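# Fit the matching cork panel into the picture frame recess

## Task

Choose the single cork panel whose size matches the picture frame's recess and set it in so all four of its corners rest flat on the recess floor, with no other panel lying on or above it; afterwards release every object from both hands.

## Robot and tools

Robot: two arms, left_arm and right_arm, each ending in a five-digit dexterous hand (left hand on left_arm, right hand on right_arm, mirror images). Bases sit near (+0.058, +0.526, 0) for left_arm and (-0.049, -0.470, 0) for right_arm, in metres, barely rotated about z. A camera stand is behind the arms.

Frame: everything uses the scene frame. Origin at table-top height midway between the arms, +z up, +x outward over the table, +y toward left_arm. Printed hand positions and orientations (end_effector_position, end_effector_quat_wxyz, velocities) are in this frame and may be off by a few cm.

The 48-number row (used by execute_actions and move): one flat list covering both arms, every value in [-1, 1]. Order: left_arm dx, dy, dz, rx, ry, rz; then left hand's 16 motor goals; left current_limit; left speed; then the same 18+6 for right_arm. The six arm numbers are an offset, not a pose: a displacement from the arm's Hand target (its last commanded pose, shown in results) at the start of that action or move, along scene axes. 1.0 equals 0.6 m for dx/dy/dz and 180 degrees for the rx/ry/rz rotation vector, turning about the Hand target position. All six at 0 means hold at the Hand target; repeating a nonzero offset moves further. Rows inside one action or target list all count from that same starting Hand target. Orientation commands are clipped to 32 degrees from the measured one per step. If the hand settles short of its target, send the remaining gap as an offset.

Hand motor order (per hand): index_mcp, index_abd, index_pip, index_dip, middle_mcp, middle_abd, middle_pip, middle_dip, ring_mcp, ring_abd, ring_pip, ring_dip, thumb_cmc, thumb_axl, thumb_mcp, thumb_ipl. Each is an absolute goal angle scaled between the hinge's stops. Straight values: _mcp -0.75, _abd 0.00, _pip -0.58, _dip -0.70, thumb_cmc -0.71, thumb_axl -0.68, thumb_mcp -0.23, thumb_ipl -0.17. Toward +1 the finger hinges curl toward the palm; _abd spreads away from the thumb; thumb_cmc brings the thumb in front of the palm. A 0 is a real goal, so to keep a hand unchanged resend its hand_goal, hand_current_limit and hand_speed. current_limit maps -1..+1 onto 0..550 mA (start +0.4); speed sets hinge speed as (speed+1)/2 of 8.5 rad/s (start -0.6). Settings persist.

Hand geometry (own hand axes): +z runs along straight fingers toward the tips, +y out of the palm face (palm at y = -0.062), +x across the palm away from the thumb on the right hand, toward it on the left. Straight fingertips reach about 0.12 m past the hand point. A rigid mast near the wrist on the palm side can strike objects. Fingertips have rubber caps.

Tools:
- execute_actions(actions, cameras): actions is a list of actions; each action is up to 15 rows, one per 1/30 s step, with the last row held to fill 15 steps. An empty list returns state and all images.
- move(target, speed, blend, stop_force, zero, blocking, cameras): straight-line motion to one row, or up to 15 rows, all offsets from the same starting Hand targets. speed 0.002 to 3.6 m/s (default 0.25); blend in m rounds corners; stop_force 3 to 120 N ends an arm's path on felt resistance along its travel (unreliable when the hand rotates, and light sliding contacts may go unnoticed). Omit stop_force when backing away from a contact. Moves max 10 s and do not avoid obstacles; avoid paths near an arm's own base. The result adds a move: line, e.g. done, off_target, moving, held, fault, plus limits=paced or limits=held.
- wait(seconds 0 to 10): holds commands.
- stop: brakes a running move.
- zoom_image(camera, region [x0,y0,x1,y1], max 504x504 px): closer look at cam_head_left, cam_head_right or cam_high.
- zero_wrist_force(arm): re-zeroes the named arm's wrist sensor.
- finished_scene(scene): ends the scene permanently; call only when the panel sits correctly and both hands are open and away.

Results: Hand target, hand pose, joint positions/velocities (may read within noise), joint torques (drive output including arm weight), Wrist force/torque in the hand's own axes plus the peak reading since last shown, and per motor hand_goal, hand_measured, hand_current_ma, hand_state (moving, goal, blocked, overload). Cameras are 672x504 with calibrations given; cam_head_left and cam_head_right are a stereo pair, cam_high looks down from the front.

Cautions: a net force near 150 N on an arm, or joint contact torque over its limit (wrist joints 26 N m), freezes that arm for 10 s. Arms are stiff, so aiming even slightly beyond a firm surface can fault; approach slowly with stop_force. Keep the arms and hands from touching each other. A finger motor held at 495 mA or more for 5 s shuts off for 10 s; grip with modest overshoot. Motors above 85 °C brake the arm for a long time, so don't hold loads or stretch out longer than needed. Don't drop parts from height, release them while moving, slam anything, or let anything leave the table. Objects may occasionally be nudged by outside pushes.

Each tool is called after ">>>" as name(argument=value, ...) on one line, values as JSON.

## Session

>>> execute_actions(actions=[])

Scene clock: 0.00 s.
left_arm: end_effector_position=(+0.4765, +0.1761, +0.1873) hand_goal=(-0.754, +0.000, -0.576, -0.696, -0.754, +0.000, -0.576, -0.696, -0.754, +0.000, -0.576, -0.696, -0.714, -0.678, -0.226, -0.168) hand_measured=(-0.754, +0.000, -0.576, -0.696, -0.754, +0.000, -0.576, -0.696, -0.754, +0.000, -0.576, -0.696, -0.714, -0.678, -0.226, -0.168) hand_current_ma=(+0, +0, +0, +0, +0, +0, +0, +0, +0, +0, +0, +0, +0, +0, +0, +0) hand_state=(goal, goal, goal, goal, goal, goal, goal, goal, goal, goal, goal, goal, goal, goal, goal, goal) hand_current_limit=0.40 hand_speed=-0.60 end_effector_quat_wxyz=(+0.004, +0.963, +0.123, +0.241) | right_arm: end_effector_position=(+0.3224, -0.3990, +0.2885) hand_goal=(-0.754, +0.000, -0.576, -0.696, -0.754, +0.000, -0.576, -0.696, -0.754, +0.000, -0.576, -0.696, -0.714, -0.678, -0.226, -0.168) hand_measured=(-0.754, +0.000, -0.576, -0.696, -0.754, +0.000, -0.576, -0.696, -0.754, +0.000, -0.576, -0.696, -0.714, -0.678, -0.226, -0.168) hand_current_ma=(+0, +0, +0, +0, +0, +0, +0, +0, +0, +0, +0, +0, +0, +0, +0, +0) hand_state=(goal, goal, goal, goal, goal, goal, goal, goal, goal, goal, goal, goal, goal, goal, goal, goal) hand_current_limit=0.40 hand_speed=-0.60 end_effector_quat_wxyz=(-0.419, -0.465, +0.780, +0.012)
Joint positions: left_arm=[2.662 -1.525 -2.319 -0.451 1.828 0.908] | right_arm=[-0.06 -1.292 1.507 -1.012 -2.003 3.743]
Joint velocities: within noise
Joint torques (N m): no reading
Motor temperatures (°C): left_arm=[30 25 25 35 28 34] | right_arm=[27 25 29 31 26 36]
Wrist force (N): no reading
Wrist torque (N m): no reading
Wrist force, peak (N): no reading
Hand target: left_arm +0.4765, +0.1761, +0.1873; +0.004, +0.963, +0.123, +0.241 | right_arm +0.3224, -0.3990, +0.2885; -0.419, -0.465, +0.780, +0.012

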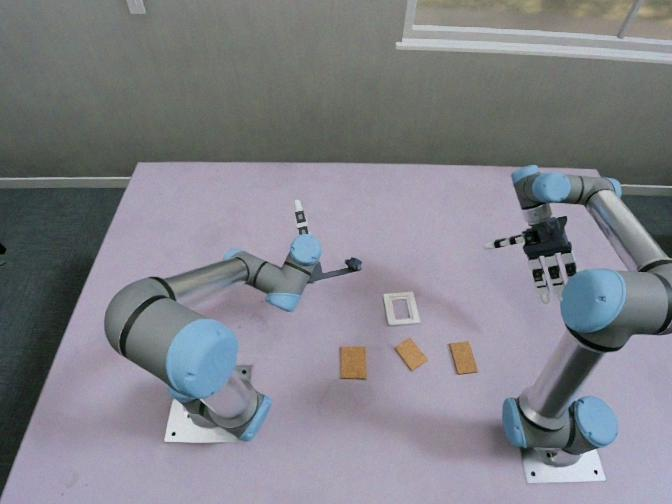

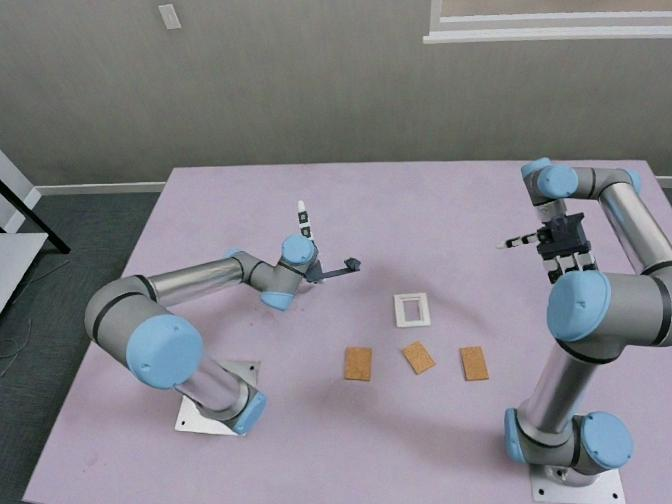

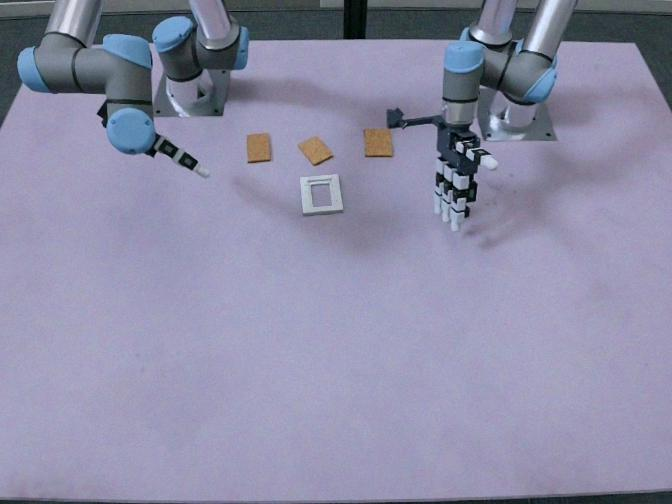

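>>> zoom_image(camera="cam_head_left", region=[375, 280, 435, 335])

>>> zoom_image(camera="cam_head_left", region=[330, 330, 490, 390])

>>> zoom_image(camera="cam_high", region=[290, 164, 354, 226])

>>> zoom_image(camera="cam_high", region=[240, 120, 400, 180])

>>> zoom_image(camera="cam_head_right", region=[335, 330, 495, 390])

>>> zoom_image(camera="cam_head_right", region=[383, 284, 443, 336])

Scaled by 8.400 from the camera's 672x504 image, which has a finer 960x720 frame.

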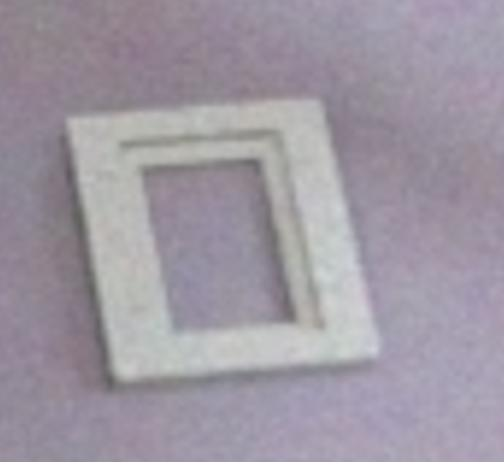

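Scaled by 3.150 from the camera's 672x504 image, which has a finer 960x720 frame.

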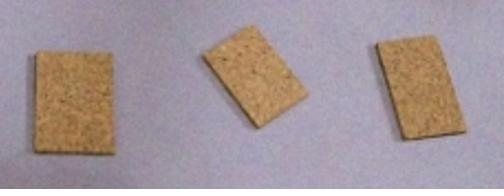

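Scaled by 7.875 from the camera's 672x504 image, which has a finer 960x720 frame.

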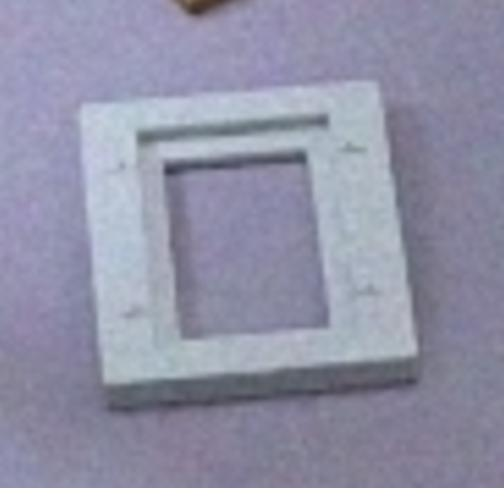

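Scaled by 3.150 from the camera's 672x504 image, which has a finer 960x720 frame.

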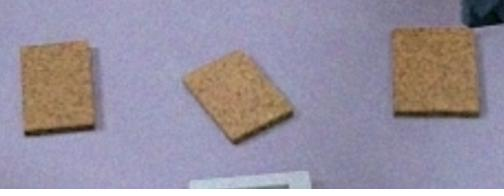

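Scaled by 3.150 from the camera's 672x504 image, which has a finer 960x720 frame.

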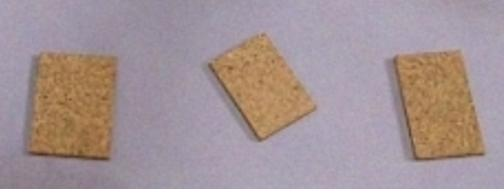

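Scaled by 8.400 from the camera's 672x504 image, which has a finer 960x720 frame.

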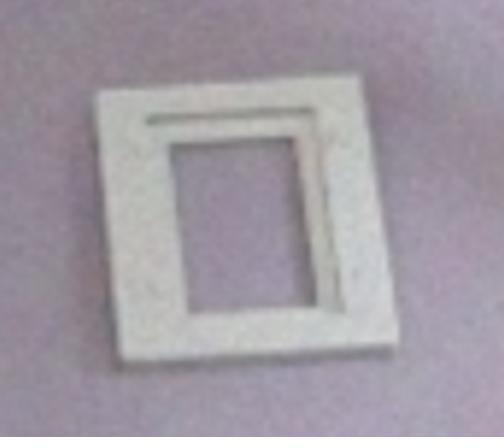

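>>> move(target=[0,0.2,0.05,0,0,0,-0.754,0,-0.576,-0.696,-0.754,0,-0.576,-0.696,-0.754,0,-0.576,-0.696,-0.714,-0.678,-0.226,-0.168,0.4,-0.6,-0.163,0.217,0.036,0.4394,-0.0096,0.2502,-0.63,0,0.358,-0.188,-0.63,0,0.358,-0.188,-0.753,0,0.883,0.464,0.657,-0.677,-0.045,-0.168,0.4,-0.3], speed=0.5, cameras=["cam_head_left"])

Scene clock: 134.47 s.
left_arm: end_effector_position=(+0.4765, +0.2962, +0.2173) hand_goal=(-0.754, +0.000, -0.576, -0.696, -0.754, +0.000, -0.576, -0.696, -0.754, +0.000, -0.576, -0.696, -0.714, -0.678, -0.226, -0.168) hand_measured=(-0.754, +0.000, -0.576, -0.696, -0.754, +0.000, -0.576, -0.696, -0.754, +0.000, -0.576, -0.696, -0.714, -0.678, -0.224, -0.168) hand_current_ma=(+0, +0, +0, +0, +0, +0, +0, +0, +0, +0, +0, +0, +0, +0, +1, +0) hand_state=(goal, goal, goal, goal, goal, goal, goal, goal, goal, goal, goal, goal, goal, goal, goal, goal) hand_current_limit=0.40 hand_speed=-0.60 end_effector_quat_wxyz=(+0.004, +0.963, +0.123, +0.241) | right_arm: end_effector_position=(+0.2246, -0.2688, +0.3101) hand_goal=(-0.630, +0.000, +0.358, -0.188, -0.630, +0.000, +0.358, -0.188, -0.754, +0.000, +0.882, +0.464, +0.656, -0.678, -0.046, -0.168) hand_measured=(-0.640, +0.000, +0.350, -0.192, -0.640, +0.000, +0.352, -0.192, -0.756, +0.000, +0.876, +0.462, +0.658, -0.678, -0.044, -0.168) hand_current_ma=(-39, +0, -27, -10, -41, +0, -22, -11, -9, +0, -18, -8, +10, +2, +7, +1) hand_state=(goal, goal, goal, goal, goal, goal, goal, goal, goal, goal, goal, goal, goal, goal, goal, goal) hand_current_limit=0.40 hand_speed=-0.30 end_effector_quat_wxyz=(-0.001, +0.861, -0.381, -0.337) end_effector_velocity=(+0.000, +0.000, +0.000) end_effector_angular_velocity=(+0.003, -0.002, +0.003)
Joint positions: left_arm=[3.012 -1.255 -2.446 -0.535 1.675 1.229] | right_arm=[0.124 -1.511 1.708 -1.15 -1.244 2.41]
Joint velocities: left_arm=[within noise] | right_arm=[0 -0.001 -0.001 0.001 0 -0.005]
Joint torques (N m): left_arm=[-11.69 -6.17 29.29 4.94 2.43 -1.39] | right_arm=[-8.56 -16.68 -31.48 -1.59 1.25 -1.98]
Wrist force (N): left_arm=[0.0 -0.1 -0.2] | right_arm=[-2.1 0.4 -0.7]
Wrist torque (N m): left_arm=[0.01 0.02 0.04] | right_arm=[0.23 0.60 -0.49]
Wrist force, peak (N): left_arm=[0.5 0.4 -0.7] | right_arm=[-2.8 0.0 -0.8]
Hand target: left_arm +0.4765, +0.2961, +0.2173; +0.004, +0.963, +0.123, +0.241 | right_arm +0.2246, -0.2688, +0.3101; -0.001, +0.861, -0.381, -0.338
Off the commanded pose: left_arm 0.000 m, 0 deg | right_arm 0.000 m, 0 deg.
move: done
Images, in order (width x height): cam_head_left 672x504.

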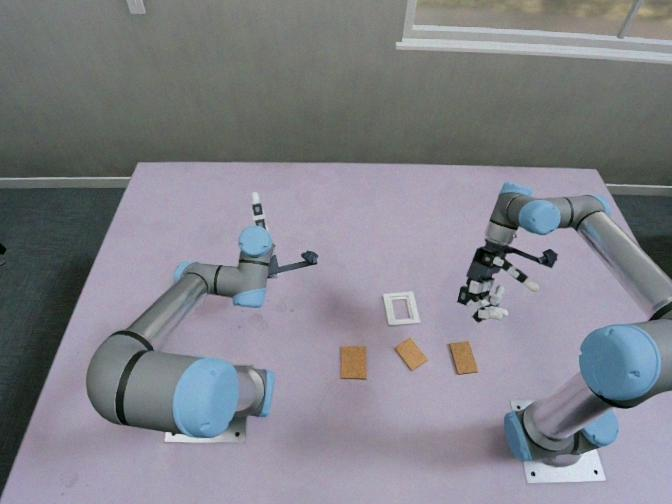

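>>> zoom_image(camera="cam_head_left", region=[388, 330, 436, 378])

Scaled by 10.500 from the camera's 672x504 image, which has a finer 960x720 frame.

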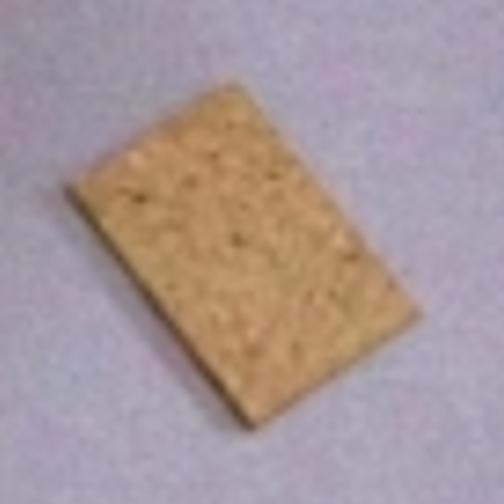

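>>> move(target=[0,0,0,0,0,0,-0.754,0,-0.576,-0.696,-0.754,0,-0.576,-0.696,-0.754,0,-0.576,-0.696,-0.714,-0.678,-0.226,-0.168,0.4,-0.6,-0.0428,0.3618,-0.25,0.4151,-0.2494,0.2378,-0.63,0,0.358,-0.188,-0.63,0,0.358,-0.188,-0.753,0,0.883,0.464,0.657,-0.677,-0.045,-0.168,0.4,-0.6], speed=0.45, cameras=["all"])

Scene clock: 153.73 s.
left_arm: end_effector_position=(+0.4765, +0.2961, +0.2173) hand_goal=(-0.754, +0.000, -0.576, -0.696, -0.754, +0.000, -0.576, -0.696, -0.754, +0.000, -0.576, -0.696, -0.714, -0.678, -0.226, -0.168) hand_measured=(-0.754, +0.000, -0.576, -0.696, -0.754, +0.000, -0.576, -0.696, -0.754, +0.000, -0.576, -0.696, -0.714, -0.678, -0.224, -0.168) hand_current_ma=(+0, +0, +0, +0, +0, +0, +0, +0, +0, +0, +0, +0, +0, +0, +1, +0) hand_state=(goal, goal, goal, goal, goal, goal, goal, goal, goal, goal, goal, goal, goal, goal, goal, goal) hand_current_limit=0.40 hand_speed=-0.60 end_effector_quat_wxyz=(+0.004, +0.963, +0.123, +0.241) | right_arm: end_effector_position=(+0.1989, -0.0517, +0.1601) hand_goal=(-0.630, +0.000, +0.358, -0.188, -0.630, +0.000, +0.358, -0.188, -0.754, +0.000, +0.882, +0.464, +0.656, -0.678, -0.046, -0.168) hand_measured=(-0.626, +0.000, +0.354, -0.192, -0.626, +0.000, +0.354, -0.192, -0.750, +0.000, +0.878, +0.462, +0.658, -0.678, -0.044, -0.168) hand_current_ma=(+14, +0, -12, -10, +14, +0, -10, -11, +12, +0, -16, -8, +7, +2, +7, +1) hand_state=(goal, goal, goal, goal, goal, goal, goal, goal, goal, goal, goal, goal, goal, goal, goal, goal) hand_current_limit=0.40 hand_speed=-0.60 end_effector_quat_wxyz=(-0.518, +0.812, +0.227, -0.145)
Joint positions: left_arm=[3.012 -1.255 -2.446 -0.535 1.675 1.229] | right_arm=[0.386 -1.533 2.124 -1.804 -0.467 1.176]
Joint torques (N m): left_arm=[-13.46 -6.16 32.93 4.92 2.34 1.18] | right_arm=[-8.36 -30.1 -23.28 -3.63 1.67 -2.07]
Wrist force (N): left_arm=[-0.2 0.1 -0.4] | right_arm=[0.3 -1.2 2.0]
Wrist torque (N m): left_arm=[0.05 0.04 0.02] | right_arm=[-0.64 0.15 0.08]
Wrist force, peak (N): left_arm=[0.3 0.5 -0.4] | right_arm=[0.0 -1.1 2.9]
Hand target: left_arm +0.4765, +0.2961, +0.2173; +0.004, +0.963, +0.123, +0.241 | right_arm +0.1990, -0.0517, +0.1601; -0.518, +0.812, +0.227, -0.145
Off the commanded pose: left_arm 0.000 m, 0 deg | right_arm 0.000 m, 0 deg.
move: done

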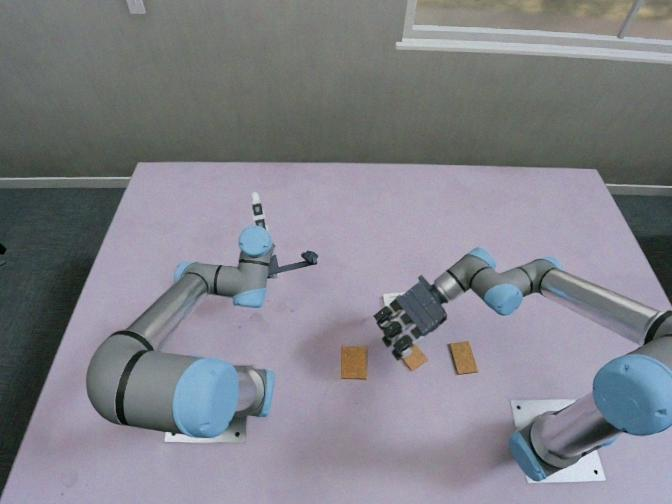

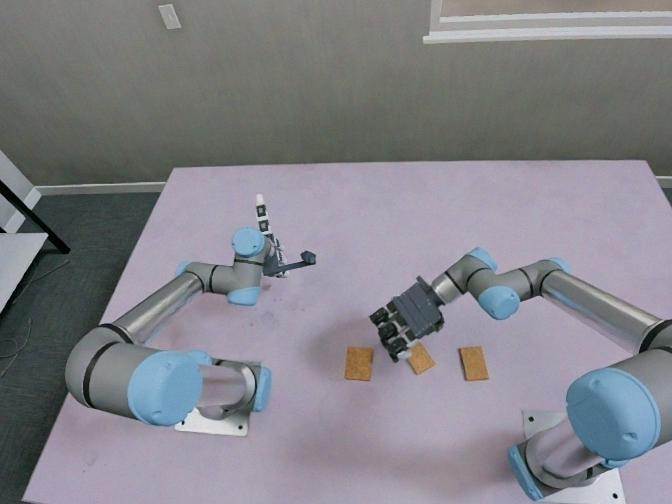

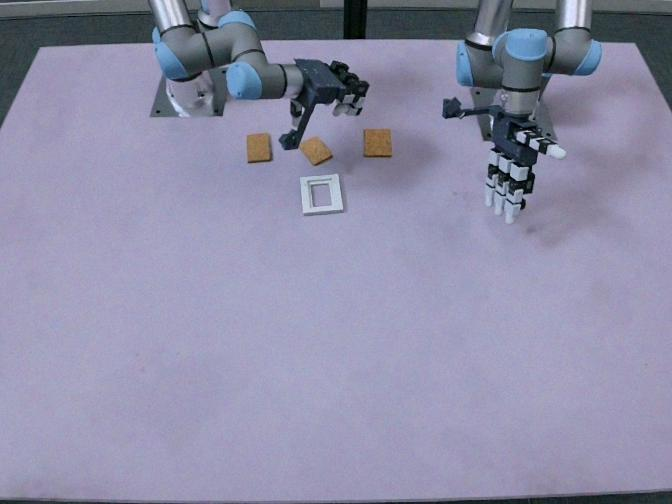

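>>> move(target=[0,0,0,0,0,0,-0.754,0,-0.576,-0.696,-0.754,0,-0.576,-0.696,-0.754,0,-0.576,-0.696,-0.714,-0.678,-0.226,-0.168,0.4,-0.6,0,0,-0.1885,0,0,0,-0.63,0,0.358,-0.188,-0.63,0,0.358,-0.188,-0.753,0,0.883,0.464,0.657,-0.677,-0.045,-0.168,0.4,-0.6], speed=0.15, cameras=["all"])

>>> zoom_image(camera="cam_high", region=[250, 90, 370, 190])

>>> zoom_image(camera="cam_head_left", region=[370, 300, 470, 390])

>>> zoom_image(camera="cam_head_right", region=[370, 300, 470, 390])

Scene clock: 159.87 s.
left_arm: end_effector_position=(+0.4765, +0.2961, +0.2173) hand_goal=(-0.754, +0.000, -0.576, -0.696, -0.754, +0.000, -0.576, -0.696, -0.754, +0.000, -0.576, -0.696, -0.714, -0.678, -0.226, -0.168) hand_measured=(-0.754, +0.000, -0.576, -0.696, -0.754, +0.000, -0.576, -0.696, -0.754, +0.000, -0.576, -0.696, -0.714, -0.678, -0.224, -0.168) hand_current_ma=(+0, +0, +0, +0, +0, +0, +0, +0, +0, +0, +0, +0, +0, +0, +1, +0) hand_state=(goal, goal, goal, goal, goal, goal, goal, goal, goal, goal, goal, goal, goal, goal, goal, goal) hand_current_limit=0.40 hand_speed=-0.60 end_effector_quat_wxyz=(+0.004, +0.963, +0.123, +0.241) | right_arm: end_effector_position=(+0.1989, -0.0518, +0.0470) hand_goal=(-0.630, +0.000, +0.358, -0.188, -0.630, +0.000, +0.358, -0.188, -0.754, +0.000, +0.882, +0.464, +0.656, -0.678, -0.046, -0.168) hand_measured=(-0.626, +0.000, +0.354, -0.192, -0.626, +0.000, +0.354, -0.192, -0.750, +0.000, +0.878, +0.462, +0.658, -0.678, -0.044, -0.168) hand_current_ma=(+16, +0, -12, -10, +17, +0, -10, -11, +15, +0, -15, -8, +7, +2, +7, +1) hand_state=(goal, goal, goal, goal, goal, goal, goal, goal, goal, goal, goal, goal, goal, goal, goal, goal) hand_current_limit=0.40 hand_speed=-0.60 end_effector_quat_wxyz=(-0.518, +0.812, +0.227, -0.145)
Joint positions: left_arm=[3.012 -1.255 -2.446 -0.535 1.675 1.229] | right_arm=[0.386 -1.307 2.248 -2.155 -0.467 1.176]
Joint torques (N m): left_arm=[-13.44 -5.93 33.39 4.93 2.33 -0.06] | right_arm=[6.58 -19.1 -24.43 -3.62 2.18 -1.98]
Wrist force (N): left_arm=[0.0 0.3 -0.3] | right_arm=[0.1 -1.3 2.0]
Wrist torque (N m): left_arm=[0.07 0.03 0.03] | right_arm=[-0.67 0.19 0.05]
Wrist force, peak (N): left_arm=[0.1 0.1 -0.7] | right_arm=[0.2 -3.2 1.4]
Hand target: left_arm +0.4765, +0.2961, +0.2173; +0.004, +0.963, +0.123, +0.241 | right_arm +0.1990, -0.0517, +0.0470; -0.518, +0.812, +0.227, -0.145
Off the commanded pose: left_arm 0.000 m, 0 deg | right_arm 0.000 m, 0 deg.
move: done

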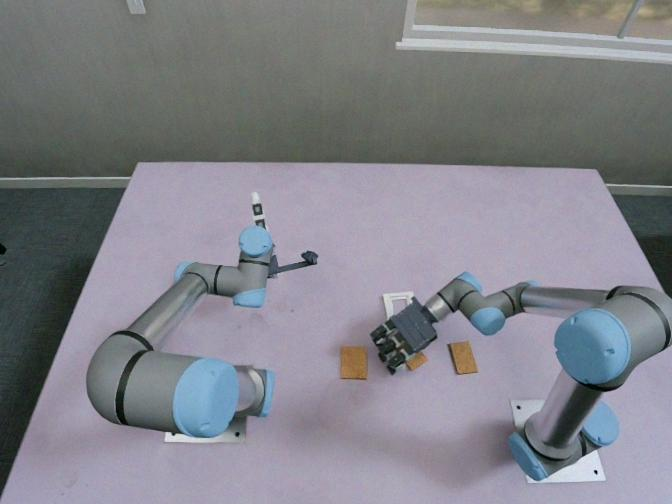

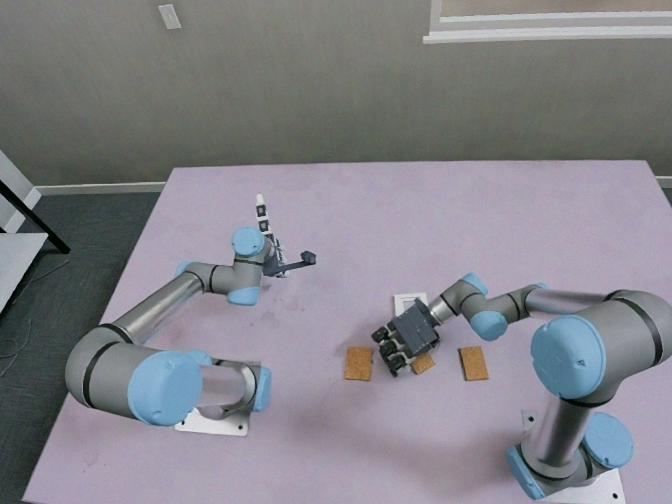

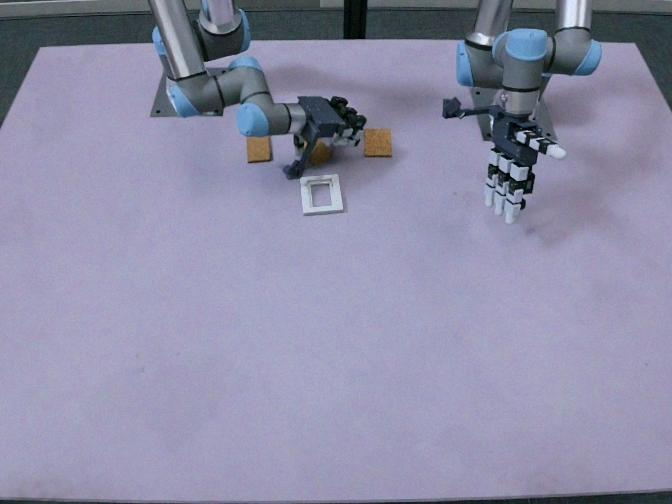

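Scaled by 4.200 from the camera's 672x504 image, which has a finer 960x720 frame.

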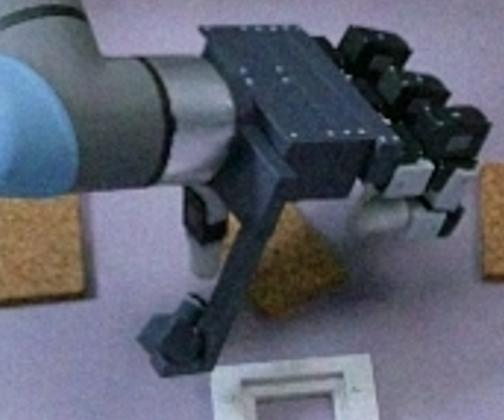

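Scaled by 5.040 from the camera's 672x504 image, which has a finer 960x720 frame.

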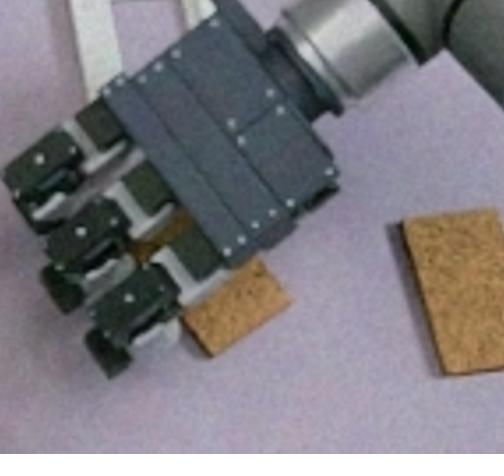

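Scaled by 5.040 from the camera's 672x504 image, which has a finer 960x720 frame.

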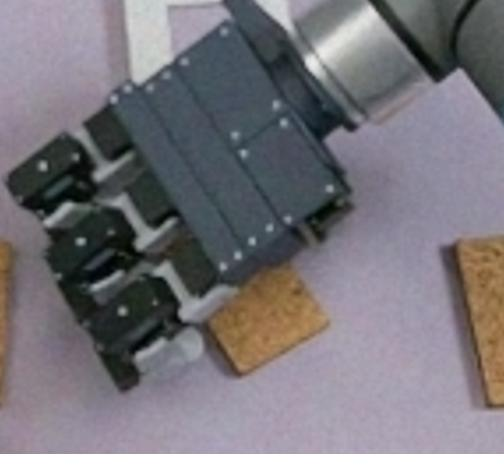

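>>> move(target=[0,0,0,0,0,0,-0.754,0,-0.576,-0.696,-0.754,0,-0.576,-0.696,-0.754,0,-0.576,-0.696,-0.714,-0.678,-0.226,-0.168,0.4,-0.6,0,0,-0.0235,0,0,0,-0.63,0,0.358,-0.188,-0.63,0,0.358,-0.188,-0.753,0,0.883,0.464,0.657,-0.677,-0.045,-0.168,0.4,-0.6], speed=0.06)

>>> move(target=[0,0,0,0,0,0,-0.754,0,-0.576,-0.696,-0.754,0,-0.576,-0.696,-0.754,0,-0.576,-0.696,-0.714,-0.678,-0.226,-0.168,0.4,-0.6,0,0,-0.0133,0,0,0,-0.63,0,0.358,-0.188,-0.63,0,0.358,-0.188,-0.753,0,0.883,0.464,0.657,-0.677,-0.045,-0.168,0.4,-0.6], speed=0.01, stop_force=4)

Scene clock: 168.73 s.
left_arm: end_effector_position=(+0.4765, +0.2961, +0.2173) hand_goal=(-0.754, +0.000, -0.576, -0.696, -0.754, +0.000, -0.576, -0.696, -0.754, +0.000, -0.576, -0.696, -0.714, -0.678, -0.226, -0.168) hand_measured=(-0.754, +0.000, -0.576, -0.696, -0.754, +0.000, -0.576, -0.696, -0.754, +0.000, -0.576, -0.696, -0.714, -0.678, -0.224, -0.168) hand_current_ma=(+0, +0, +0, +0, +0, +0, +0, +0, +0, +0, +0, +0, +0, +0, +1, +0) hand_state=(goal, goal, goal, goal, goal, goal, goal, goal, goal, goal, goal, goal, goal, goal, goal, goal) hand_current_limit=0.40 hand_speed=-0.60 end_effector_quat_wxyz=(+0.004, +0.963, +0.123, +0.241) | right_arm: end_effector_position=(+0.1989, -0.0518, +0.0328) hand_goal=(-0.630, +0.000, +0.358, -0.188, -0.630, +0.000, +0.358, -0.188, -0.754, +0.000, +0.882, +0.464, +0.656, -0.678, -0.046, -0.168) hand_measured=(-0.626, +0.000, +0.354, -0.192, -0.626, +0.000, +0.354, -0.192, -0.750, +0.000, +0.878, +0.462, +0.658, -0.678, -0.044, -0.168) hand_current_ma=(+16, +0, -12, -10, +17, +0, -10, -11, +15, +0, -15, -8, +7, +2, +7, +1) hand_state=(goal, goal, goal, goal, goal, goal, goal, goal, goal, goal, goal, goal, goal, goal, goal, goal) hand_current_limit=0.40 hand_speed=-0.60 end_effector_quat_wxyz=(-0.518, +0.812, +0.227, -0.145)
Joint positions: left_arm=[3.012 -1.255 -2.446 -0.535 1.675 1.229] | right_arm=[0.386 -1.272 2.258 -2.2 -0.467 1.176]
Joint torques (N m): left_arm=[-12.79 -6.53 33.3 4.88 2.21 -1.02] | right_arm=[-2.63 -36.88 -17.82 -0.78 3.51 1.77]
Wrist force (N): left_arm=[0.1 0.1 -0.3] | right_arm=[0.1 -1.6 1.9]
Wrist torque (N m): left_arm=[0.04 0.00 0.05] | right_arm=[-0.69 0.19 0.10]
Wrist force, peak (N): left_arm=[0.2 0.3 -0.6] | right_arm=[0.2 -1.4 2.2]
Hand target: left_arm +0.4765, +0.2961, +0.2173; +0.004, +0.963, +0.123, +0.241 | right_arm +0.1990, -0.0517, +0.0329; -0.518, +0.812, +0.227, -0.145
Off the commanded pose: left_arm 0.000 m, 0 deg | right_arm 0.000 m, 0 deg.
move: done

Scene clock: 170.33 s.
left_arm: end_effector_position=(+0.4765, +0.2961, +0.2173) hand_goal=(-0.754, +0.000, -0.576, -0.696, -0.754, +0.000, -0.576, -0.696, -0.754, +0.000, -0.576, -0.696, -0.714, -0.678, -0.226, -0.168) hand_measured=(-0.754, +0.000, -0.576, -0.696, -0.754, +0.000, -0.576, -0.696, -0.754, +0.000, -0.576, -0.696, -0.714, -0.678, -0.224, -0.168) hand_current_ma=(+0, +0, +0, +0, +0, +0, +0, +0, +0, +0, +0, +0, +0, +0, +1, +0) hand_state=(goal, goal, goal, goal, goal, goal, goal, goal, goal, goal, goal, goal, goal, goal, goal, goal) hand_current_limit=0.40 hand_speed=-0.60 end_effector_quat_wxyz=(+0.004, +0.963, +0.123, +0.241) | right_arm: end_effector_position=(+0.1990, -0.0517, +0.0284) hand_goal=(-0.630, +0.000, +0.358, -0.188, -0.630, +0.000, +0.358, -0.188, -0.754, +0.000, +0.882, +0.464, +0.656, -0.678, -0.046, -0.168) hand_measured=(-0.626, +0.000, +0.354, -0.192, -0.626, +0.000, +0.354, -0.192, -0.750, +0.000, +0.878, +0.462, +0.658, -0.678, -0.044, -0.168) hand_current_ma=(+16, +0, -12, -10, +17, +0, -10, -11, +15, +0, -15, -8, +7, +2, +6, +1) hand_state=(goal, goal, goal, goal, goal, goal, goal, goal, goal, goal, goal, goal, goal, goal, goal, goal) hand_current_limit=0.40 hand_speed=-0.60 end_effector_quat_wxyz=(-0.518, +0.812, +0.227, -0.145)
Joint positions: left_arm=[3.012 -1.255 -2.446 -0.535 1.675 1.229] | right_arm=[0.386 -1.26 2.26 -2.214 -0.467 1.176]
Joint torques (N m): left_arm=[-13.35 -6.2 32.9 4.86 2.19 -1.61] | right_arm=[-3.29 -35.8 -23.03 -3.01 -0.82 -0.46]
Wrist force (N): left_arm=[0.3 -0.2 -0.6] | right_arm=[-0.1 -5.5 1.0]
Wrist torque (N m): left_arm=[0.03 -0.02 0.07] | right_arm=[-1.07 0.20 0.07]
Wrist force, peak (N): left_arm=[0.3 0.1 -0.6] | right_arm=[-0.6 -12.0 -1.0]
Hand target: left_arm +0.4765, +0.2961, +0.2173; +0.004, +0.963, +0.123, +0.241 | right_arm +0.1990, -0.0517, +0.0284; -0.518, +0.812, +0.227, -0.145 (not the last commanded pose)
Off the commanded pose: left_arm 0.000 m, 0 deg | right_arm 0.004 m, 0 deg.
move: contact (right_arm)

>>> move(target=[0,0,0,0,0,0,-0.754,0,-0.576,-0.696,-0.754,0,-0.576,-0.696,-0.754,0,-0.576,-0.696,-0.714,-0.678,-0.226,-0.168,0.4,-0.6,0,0,0.0028,0,0,0,-0.63,0,0.358,-0.188,-0.63,0,0.358,-0.188,-0.753,0,0.883,0.464,0.657,-0.677,-0.045,-0.168,0.4,-0.6], speed=0.02)

>>> move(target=[0,0,0,0,0,0,-0.754,0,-0.576,-0.696,-0.754,0,-0.576,-0.696,-0.754,0,-0.576,-0.696,-0.714,-0.678,-0.226,-0.168,0.4,-0.6,0,0,0,0,0,0,-0.40,0,0.358,-0.188,-0.40,0,0.358,-0.188,-0.753,0,0.883,0.464,0.657,-0.677,0.146,-0.168,0.2,-0.8], speed=0.02, cameras=["all"])

>>> zoom_image(camera="cam_high", region=[285, 120, 365, 180])

>>> zoom_image(camera="cam_head_left", region=[370, 320, 450, 390])

Scene clock: 178.13 s.
left_arm: end_effector_position=(+0.4765, +0.2961, +0.2173) hand_goal=(-0.754, +0.000, -0.576, -0.696, -0.754, +0.000, -0.576, -0.696, -0.754, +0.000, -0.576, -0.696, -0.714, -0.678, -0.226, -0.168) hand_measured=(-0.754, +0.000, -0.576, -0.696, -0.754, +0.000, -0.576, -0.696, -0.754, +0.000, -0.576, -0.696, -0.714, -0.678, -0.224, -0.168) hand_current_ma=(+0, +0, +0, +0, +0, +0, +0, +0, +0, +0, +0, +0, +0, +0, +1, +0) hand_state=(goal, goal, goal, goal, goal, goal, goal, goal, goal, goal, goal, goal, goal, goal, goal, goal) hand_current_limit=0.40 hand_speed=-0.60 end_effector_quat_wxyz=(+0.004, +0.963, +0.123, +0.241) | right_arm: end_effector_position=(+0.1990, -0.0517, +0.0301) hand_goal=(-0.630, +0.000, +0.358, -0.188, -0.630, +0.000, +0.358, -0.188, -0.754, +0.000, +0.882, +0.464, +0.656, -0.678, -0.046, -0.168) hand_measured=(-0.626, +0.000, +0.354, -0.192, -0.626, +0.000, +0.354, -0.192, -0.750, +0.000, +0.878, +0.462, +0.658, -0.678, -0.044, -0.168) hand_current_ma=(+16, +0, -12, -10, +17, +0, -10, -11, +15, +0, -15, -8, +7, +2, +6, +1) hand_state=(goal, goal, goal, goal, goal, goal, goal, goal, goal, goal, goal, goal, goal, goal, goal, goal) hand_current_limit=0.40 hand_speed=-0.60 end_effector_quat_wxyz=(-0.518, +0.812, +0.227, -0.145)
Joint positions: left_arm=[3.012 -1.255 -2.446 -0.535 1.675 1.229] | right_arm=[0.386 -1.265 2.259 -2.208 -0.467 1.176]
Joint torques (N m): left_arm=[-13.45 -6.19 32.95 4.8 2.18 -1.92] | right_arm=[-2.78 -29.06 -24.03 -1.7 -0.19 0.19]
Wrist force (N): left_arm=[0.3 0.2 -0.1] | right_arm=[0.1 -1.3 2.2]
Wrist torque (N m): left_arm=[0.04 -0.02 0.06] | right_arm=[-0.67 0.18 0.09]
Wrist force, peak (N): left_arm=[0.3 0.0 -0.6] | right_arm=[0.0 -5.9 0.8]
Hand target: left_arm +0.4765, +0.2961, +0.2173; +0.004, +0.963, +0.123, +0.241 | right_arm +0.1990, -0.0517, +0.0301; -0.518, +0.812, +0.227, -0.145
Off the commanded pose: left_arm 0.000 m, 0 deg | right_arm 0.000 m, 0 deg.
move: done

Scene clock: 178.63 s.
left_arm: end_effector_position=(+0.4765, +0.2961, +0.2173) hand_goal=(-0.754, +0.000, -0.576, -0.696, -0.754, +0.000, -0.576, -0.696, -0.754, +0.000, -0.576, -0.696, -0.714, -0.678, -0.226, -0.168) hand_measured=(-0.754, +0.000, -0.576, -0.696, -0.754, +0.000, -0.576, -0.696, -0.754, +0.000, -0.576, -0.696, -0.714, -0.678, -0.224, -0.168) hand_current_ma=(+0, +0, +0, +0, +0, +0, +0, +0, +0, +0, +0, +0, +0, +0, +1, +0) hand_state=(goal, goal, goal, goal, goal, goal, goal, goal, goal, goal, goal, goal, goal, goal, goal, goal) hand_current_limit=0.40 hand_speed=-0.60 end_effector_quat_wxyz=(+0.004, +0.963, +0.123, +0.241) | right_arm: end_effector_position=(+0.1990, -0.0517, +0.0301) hand_goal=(-0.400, +0.000, +0.358, -0.188, -0.400, +0.000, +0.358, -0.188, -0.754, +0.000, +0.882, +0.464, +0.656, -0.678, +0.146, -0.168) hand_measured=(-0.492, +0.000, +0.344, -0.192, -0.498, +0.000, +0.346, -0.192, -0.750, +0.000, +0.878, +0.462, +0.656, -0.678, +0.036, -0.186) hand_current_ma=(-330, +0, -54, -11, -330, +0, -48, -11, +15, +0, -15, -8, -2, +1, -330, -99) hand_state=(blocked, goal, goal, goal, blocked, goal, goal, goal, goal, goal, goal, goal, goal, goal, blocked, goal) hand_current_limit=0.20 hand_speed=-0.80 end_effector_quat_wxyz=(-0.518, +0.812, +0.227, -0.145)
Joint positions: left_arm=[3.012 -1.255 -2.446 -0.535 1.675 1.229] | right_arm=[0.386 -1.265 2.259 -2.208 -0.467 1.176]
Joint torques (N m): left_arm=[-13.55 -6.33 33.47 4.97 2.12 -1.96] | right_arm=[-1.85 -18.51 -19.52 -3.53 0.64 0.1]
Wrist force (N): left_arm=[-0.1 0.3 -0.5] | right_arm=[-0.1 -8.3 1.7]
Wrist torque (N m): left_arm=[0.09 0.03 0.02] | right_arm=[-0.94 0.19 0.06]
Wrist force, peak (N): left_arm=[-0.1 0.3 -0.5] | right_arm=[0.1 -8.4 1.7]
Hand target: left_arm +0.4765, +0.2961, +0.2173; +0.004, +0.963, +0.123, +0.241 | right_arm +0.1990, -0.0517, +0.0301; -0.518, +0.812, +0.227, -0.145
Off the commanded pose: left_arm 0.000 m, 0 deg | right_arm 0.000 m, 0 deg.
move: done

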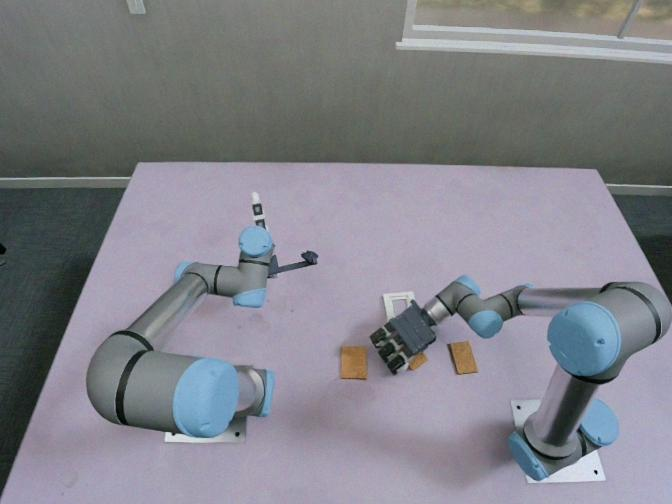

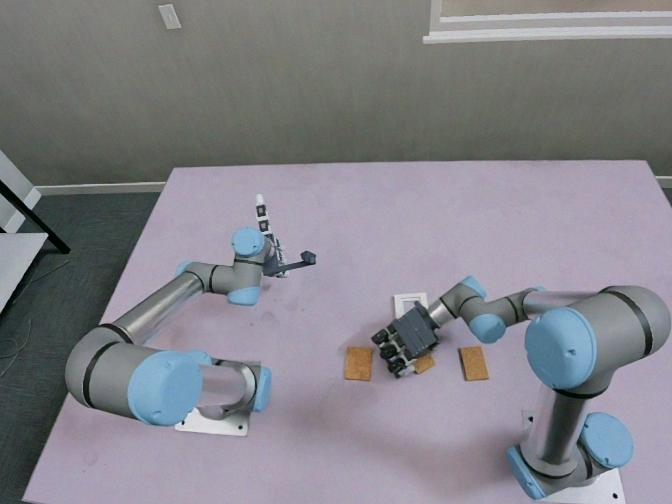

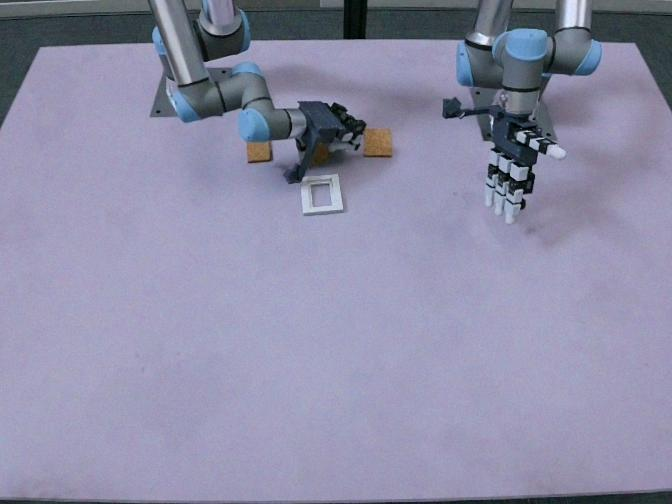

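Scaled by 6.300 from the camera's 672x504 image, which has a finer 960x720 frame.

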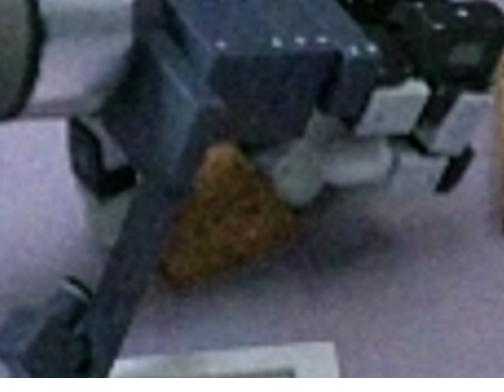

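Scaled by 6.300 from the camera's 672x504 image, which has a finer 960x720 frame.

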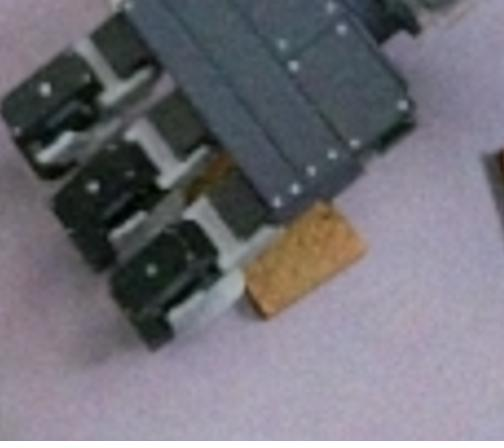

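>>> move(target=[[0,0,0,0,0,0,-0.754,0,-0.576,-0.696,-0.754,0,-0.576,-0.696,-0.754,0,-0.576,-0.696,-0.714,-0.678,-0.226,-0.168,0.4,-0.6,0,0,0.03,0,0,0,-0.40,0,0.358,-0.188,-0.40,0,0.358,-0.188,-0.753,0,0.883,0.464,0.657,-0.677,0.146,-0.168,0.2,-0.8],[0,0,0,0,0,0,-0.754,0,-0.576,-0.696,-0.754,0,-0.576,-0.696,-0.754,0,-0.576,-0.696,-0.714,-0.678,-0.226,-0.168,0.4,-0.6,0,0,0.13,0,0,0,-0.40,0,0.358,-0.188,-0.40,0,0.358,-0.188,-0.753,0,0.883,0.464,0.657,-0.677,0.146,-0.168,0.2,-0.8]], speed=[0.03,0.1], blend=[0.005,0], cameras=["all"])

>>> zoom_image(camera="cam_high", region=[275, 90, 365, 180])

>>> zoom_image(camera="cam_head_left", region=[370, 300, 450, 380])

Scene clock: 186.87 s.
left_arm: end_effector_position=(+0.4765, +0.2961, +0.2173) hand_goal=(-0.754, +0.000, -0.576, -0.696, -0.754, +0.000, -0.576, -0.696, -0.754, +0.000, -0.576, -0.696, -0.714, -0.678, -0.226, -0.168) hand_measured=(-0.754, +0.000, -0.576, -0.696, -0.754, +0.000, -0.576, -0.696, -0.754, +0.000, -0.576, -0.696, -0.714, -0.678, -0.224, -0.168) hand_current_ma=(+0, +0, +0, +0, +0, +0, +0, +0, +0, +0, +0, +0, +0, +0, +1, +0) hand_state=(goal, goal, goal, goal, goal, goal, goal, goal, goal, goal, goal, goal, goal, goal, goal, goal) hand_current_limit=0.40 hand_speed=-0.60 end_effector_quat_wxyz=(+0.004, +0.963, +0.123, +0.241) | right_arm: end_effector_position=(+0.1990, -0.0517, +0.1081) hand_goal=(-0.400, +0.000, +0.358, -0.188, -0.400, +0.000, +0.358, -0.188, -0.754, +0.000, +0.882, +0.464, +0.656, -0.678, +0.146, -0.168) hand_measured=(-0.468, +0.000, +0.330, -0.198, -0.474, +0.000, +0.336, -0.198, -0.750, +0.000, +0.878, +0.462, +0.652, -0.678, +0.036, -0.200) hand_current_ma=(-319, +0, -108, -33, -330, +0, -88, -34, +15, +0, -15, -8, -17, +0, -330, -180) hand_state=(blocked, goal, blocked, goal, blocked, goal, blocked, goal, goal, goal, goal, goal, goal, goal, blocked, blocked) hand_current_limit=0.20 hand_speed=-0.80 end_effector_quat_wxyz=(-0.518, +0.812, +0.227, -0.145)
Joint positions: left_arm=[3.012 -1.255 -2.446 -0.535 1.675 1.229] | right_arm=[0.386 -1.442 2.191 -1.963 -0.467 1.176]
Joint torques (N m): left_arm=[-13.35 -6.8 32.62 4.82 2.07 -1.9] | right_arm=[-9.84 -32.16 -9.36 -1.2 1.19 1.49]
Wrist force (N): left_arm=[0.1 0.1 -0.2] | right_arm=[0.2 -1.1 2.2]
Wrist torque (N m): left_arm=[0.05 0.01 0.04] | right_arm=[-0.64 0.18 0.15]
Wrist force, peak (N): left_arm=[0.3 -0.1 -0.5] | right_arm=[0.1 -9.3 1.5]
Hand target: left_arm +0.4765, +0.2961, +0.2173; +0.004, +0.963, +0.123, +0.241 | right_arm +0.1990, -0.0517, +0.1081; -0.518, +0.812, +0.227, -0.145
Off the commanded pose: left_arm 0.000 m, 0 deg | right_arm 0.000 m, 0 deg.
move: done

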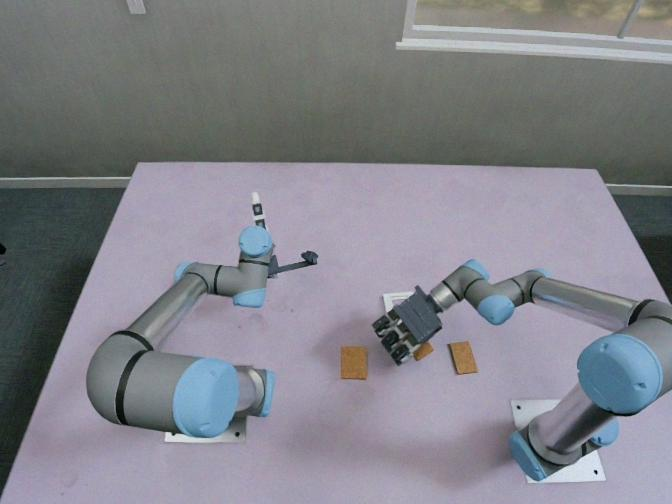

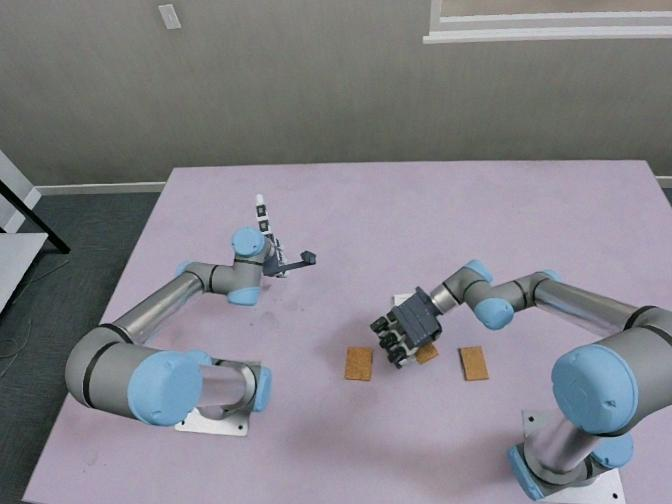

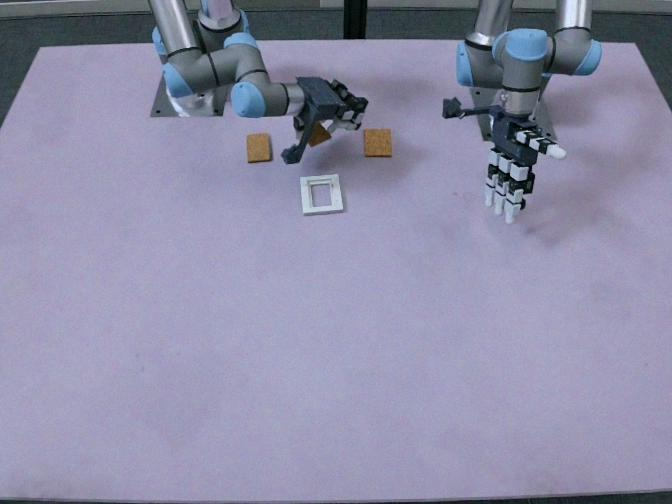

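Scaled by 5.600 from the camera's 672x504 image, which has a finer 960x720 frame.

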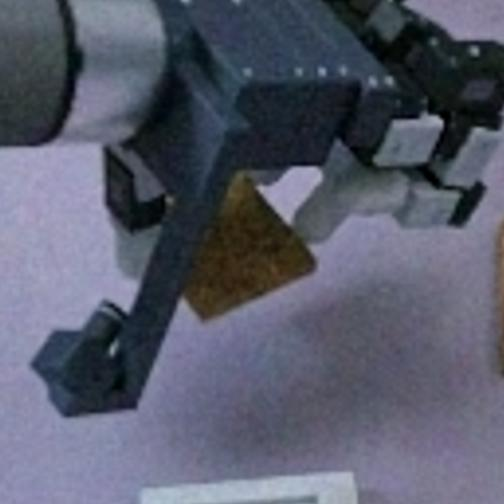

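Scaled by 6.300 from the camera's 672x504 image, which has a finer 960x720 frame.

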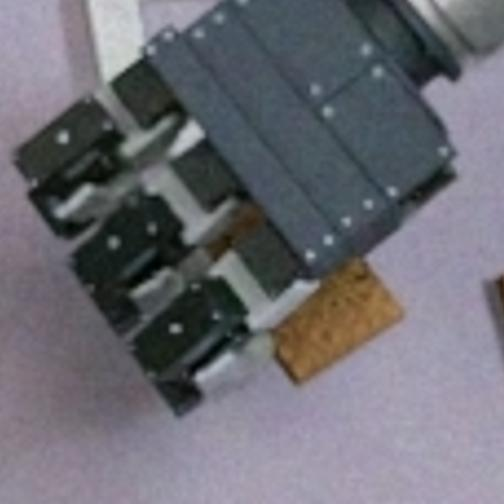

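>>> move(target=[[0,0,0,0,0,0,-0.754,0,-0.576,-0.696,-0.754,0,-0.576,-0.696,-0.754,0,-0.576,-0.696,-0.714,-0.678,-0.226,-0.168,0.4,-0.6,0.2797,0.0343,0,0,0,-0.1489,-0.40,0,0.358,-0.188,-0.40,0,0.358,-0.188,-0.753,0,0.883,0.464,0.657,-0.677,0.146,-0.168,0.2,-0.8],[0,0,0,0,0,0,-0.754,0,-0.576,-0.696,-0.754,0,-0.576,-0.696,-0.754,0,-0.576,-0.696,-0.714,-0.678,-0.226,-0.168,0.4,-0.6,0.2797,0.0343,-0.08,0,0,-0.1489,-0.40,0,0.358,-0.188,-0.40,0,0.358,-0.188,-0.753,0,0.883,0.464,0.657,-0.677,0.146,-0.168,0.2,-0.8]], speed=[0.15,0.08], blend=[0.01,0], cameras=["all"])

>>> zoom_image(camera="cam_high", region=[280, 150, 370, 230])

>>> zoom_image(camera="cam_head_left", region=[370, 270, 440, 335])

>>> zoom_image(camera="cam_head_right", region=[380, 270, 450, 335])

Scene clock: 219.03 s.
left_arm: end_effector_position=(+0.4765, +0.2961, +0.2173) hand_goal=(-0.754, +0.000, -0.576, -0.696, -0.754, +0.000, -0.576, -0.696, -0.754, +0.000, -0.576, -0.696, -0.714, -0.678, -0.226, -0.168) hand_measured=(-0.754, +0.000, -0.576, -0.696, -0.754, +0.000, -0.576, -0.696, -0.754, +0.000, -0.576, -0.696, -0.714, -0.678, -0.224, -0.168) hand_current_ma=(+0, +0, +0, +0, +0, +0, +0, +0, +0, +0, +0, +0, +0, +0, +1, +0) hand_state=(goal, goal, goal, goal, goal, goal, goal, goal, goal, goal, goal, goal, goal, goal, goal, goal) hand_current_limit=0.40 hand_speed=-0.60 end_effector_quat_wxyz=(+0.004, +0.963, +0.123, +0.241) | right_arm: end_effector_position=(+0.3667, -0.0312, +0.0601) hand_goal=(-0.400, +0.000, +0.358, -0.188, -0.400, +0.000, +0.358, -0.188, -0.754, +0.000, +0.882, +0.464, +0.656, -0.678, +0.146, -0.168) hand_measured=(-0.468, +0.000, +0.330, -0.198, -0.474, +0.000, +0.336, -0.198, -0.750, +0.000, +0.878, +0.462, +0.650, -0.678, +0.036, -0.200) hand_current_ma=(-318, +0, -109, -34, -330, +0, -89, -34, +15, +0, -15, -8, -18, -1, -330, -181) hand_state=(blocked, goal, blocked, goal, blocked, goal, blocked, goal, goal, goal, goal, goal, goal, goal, blocked, blocked) hand_current_limit=0.20 hand_speed=-0.80 end_effector_quat_wxyz=(-0.537, +0.843, +0.033, -0.022)
Joint positions: left_arm=[3.012 -1.255 -2.446 -0.535 1.675 1.229] | right_arm=[0.293 -1.045 2.07 -3.001 -0.477 2.021]
Joint torques (N m): left_arm=[-13.78 -6.05 33.15 4.81 1.93 -1.89] | right_arm=[9.11 -35.44 -25.01 -2.75 2.7 0.36]
Wrist force (N): left_arm=[0.0 -0.1 -0.2] | right_arm=[0.1 -1.2 2.2]
Wrist torque (N m): left_arm=[0.02 0.02 0.04] | right_arm=[-0.64 0.17 0.03]
Wrist force, peak (N): left_arm=[0.2 0.5 -0.6] | right_arm=[-0.8 -1.3 2.7]
Hand target: left_arm +0.4765, +0.2961, +0.2173; +0.004, +0.963, +0.123, +0.241 | right_arm +0.3668, -0.0311, +0.0601; -0.537, +0.843, +0.033, -0.021
Off the commanded pose: left_arm 0.000 m, 0 deg | right_arm 0.000 m, 0 deg.
move: done

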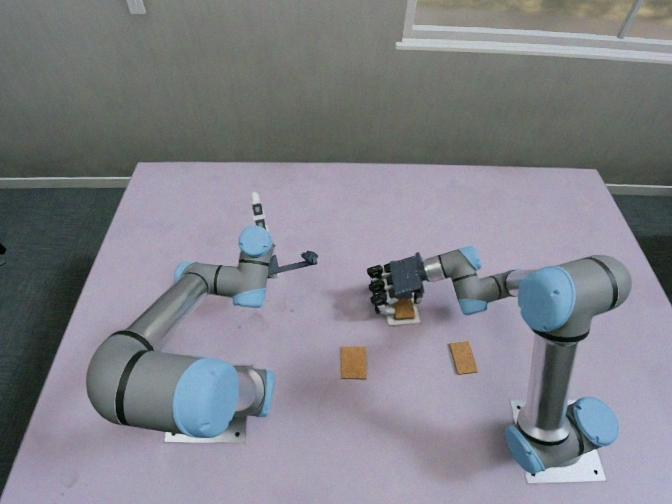

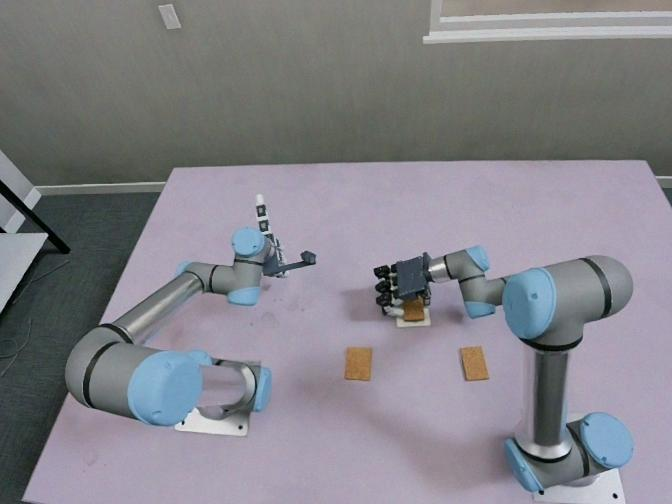

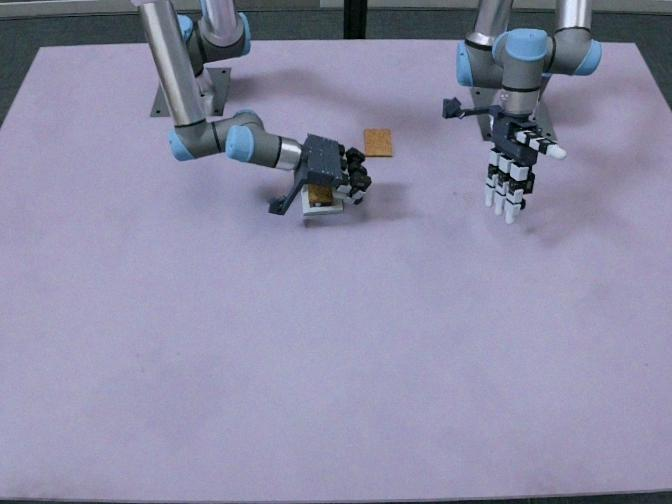

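Scaled by 5.600 from the camera's 672x504 image, which has a finer 960x720 frame.

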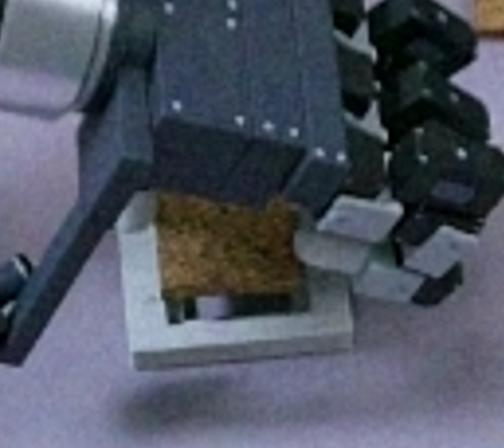

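Scaled by 7.200 from the camera's 672x504 image, which has a finer 960x720 frame.

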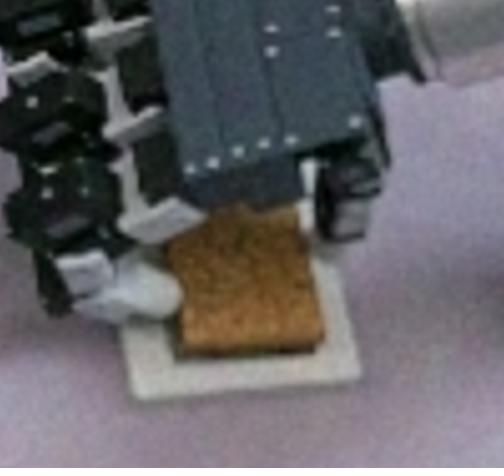

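Scaled by 7.200 from the camera's 672x504 image, which has a finer 960x720 frame.

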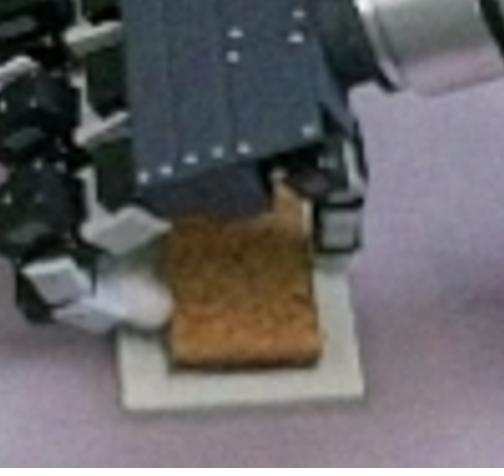

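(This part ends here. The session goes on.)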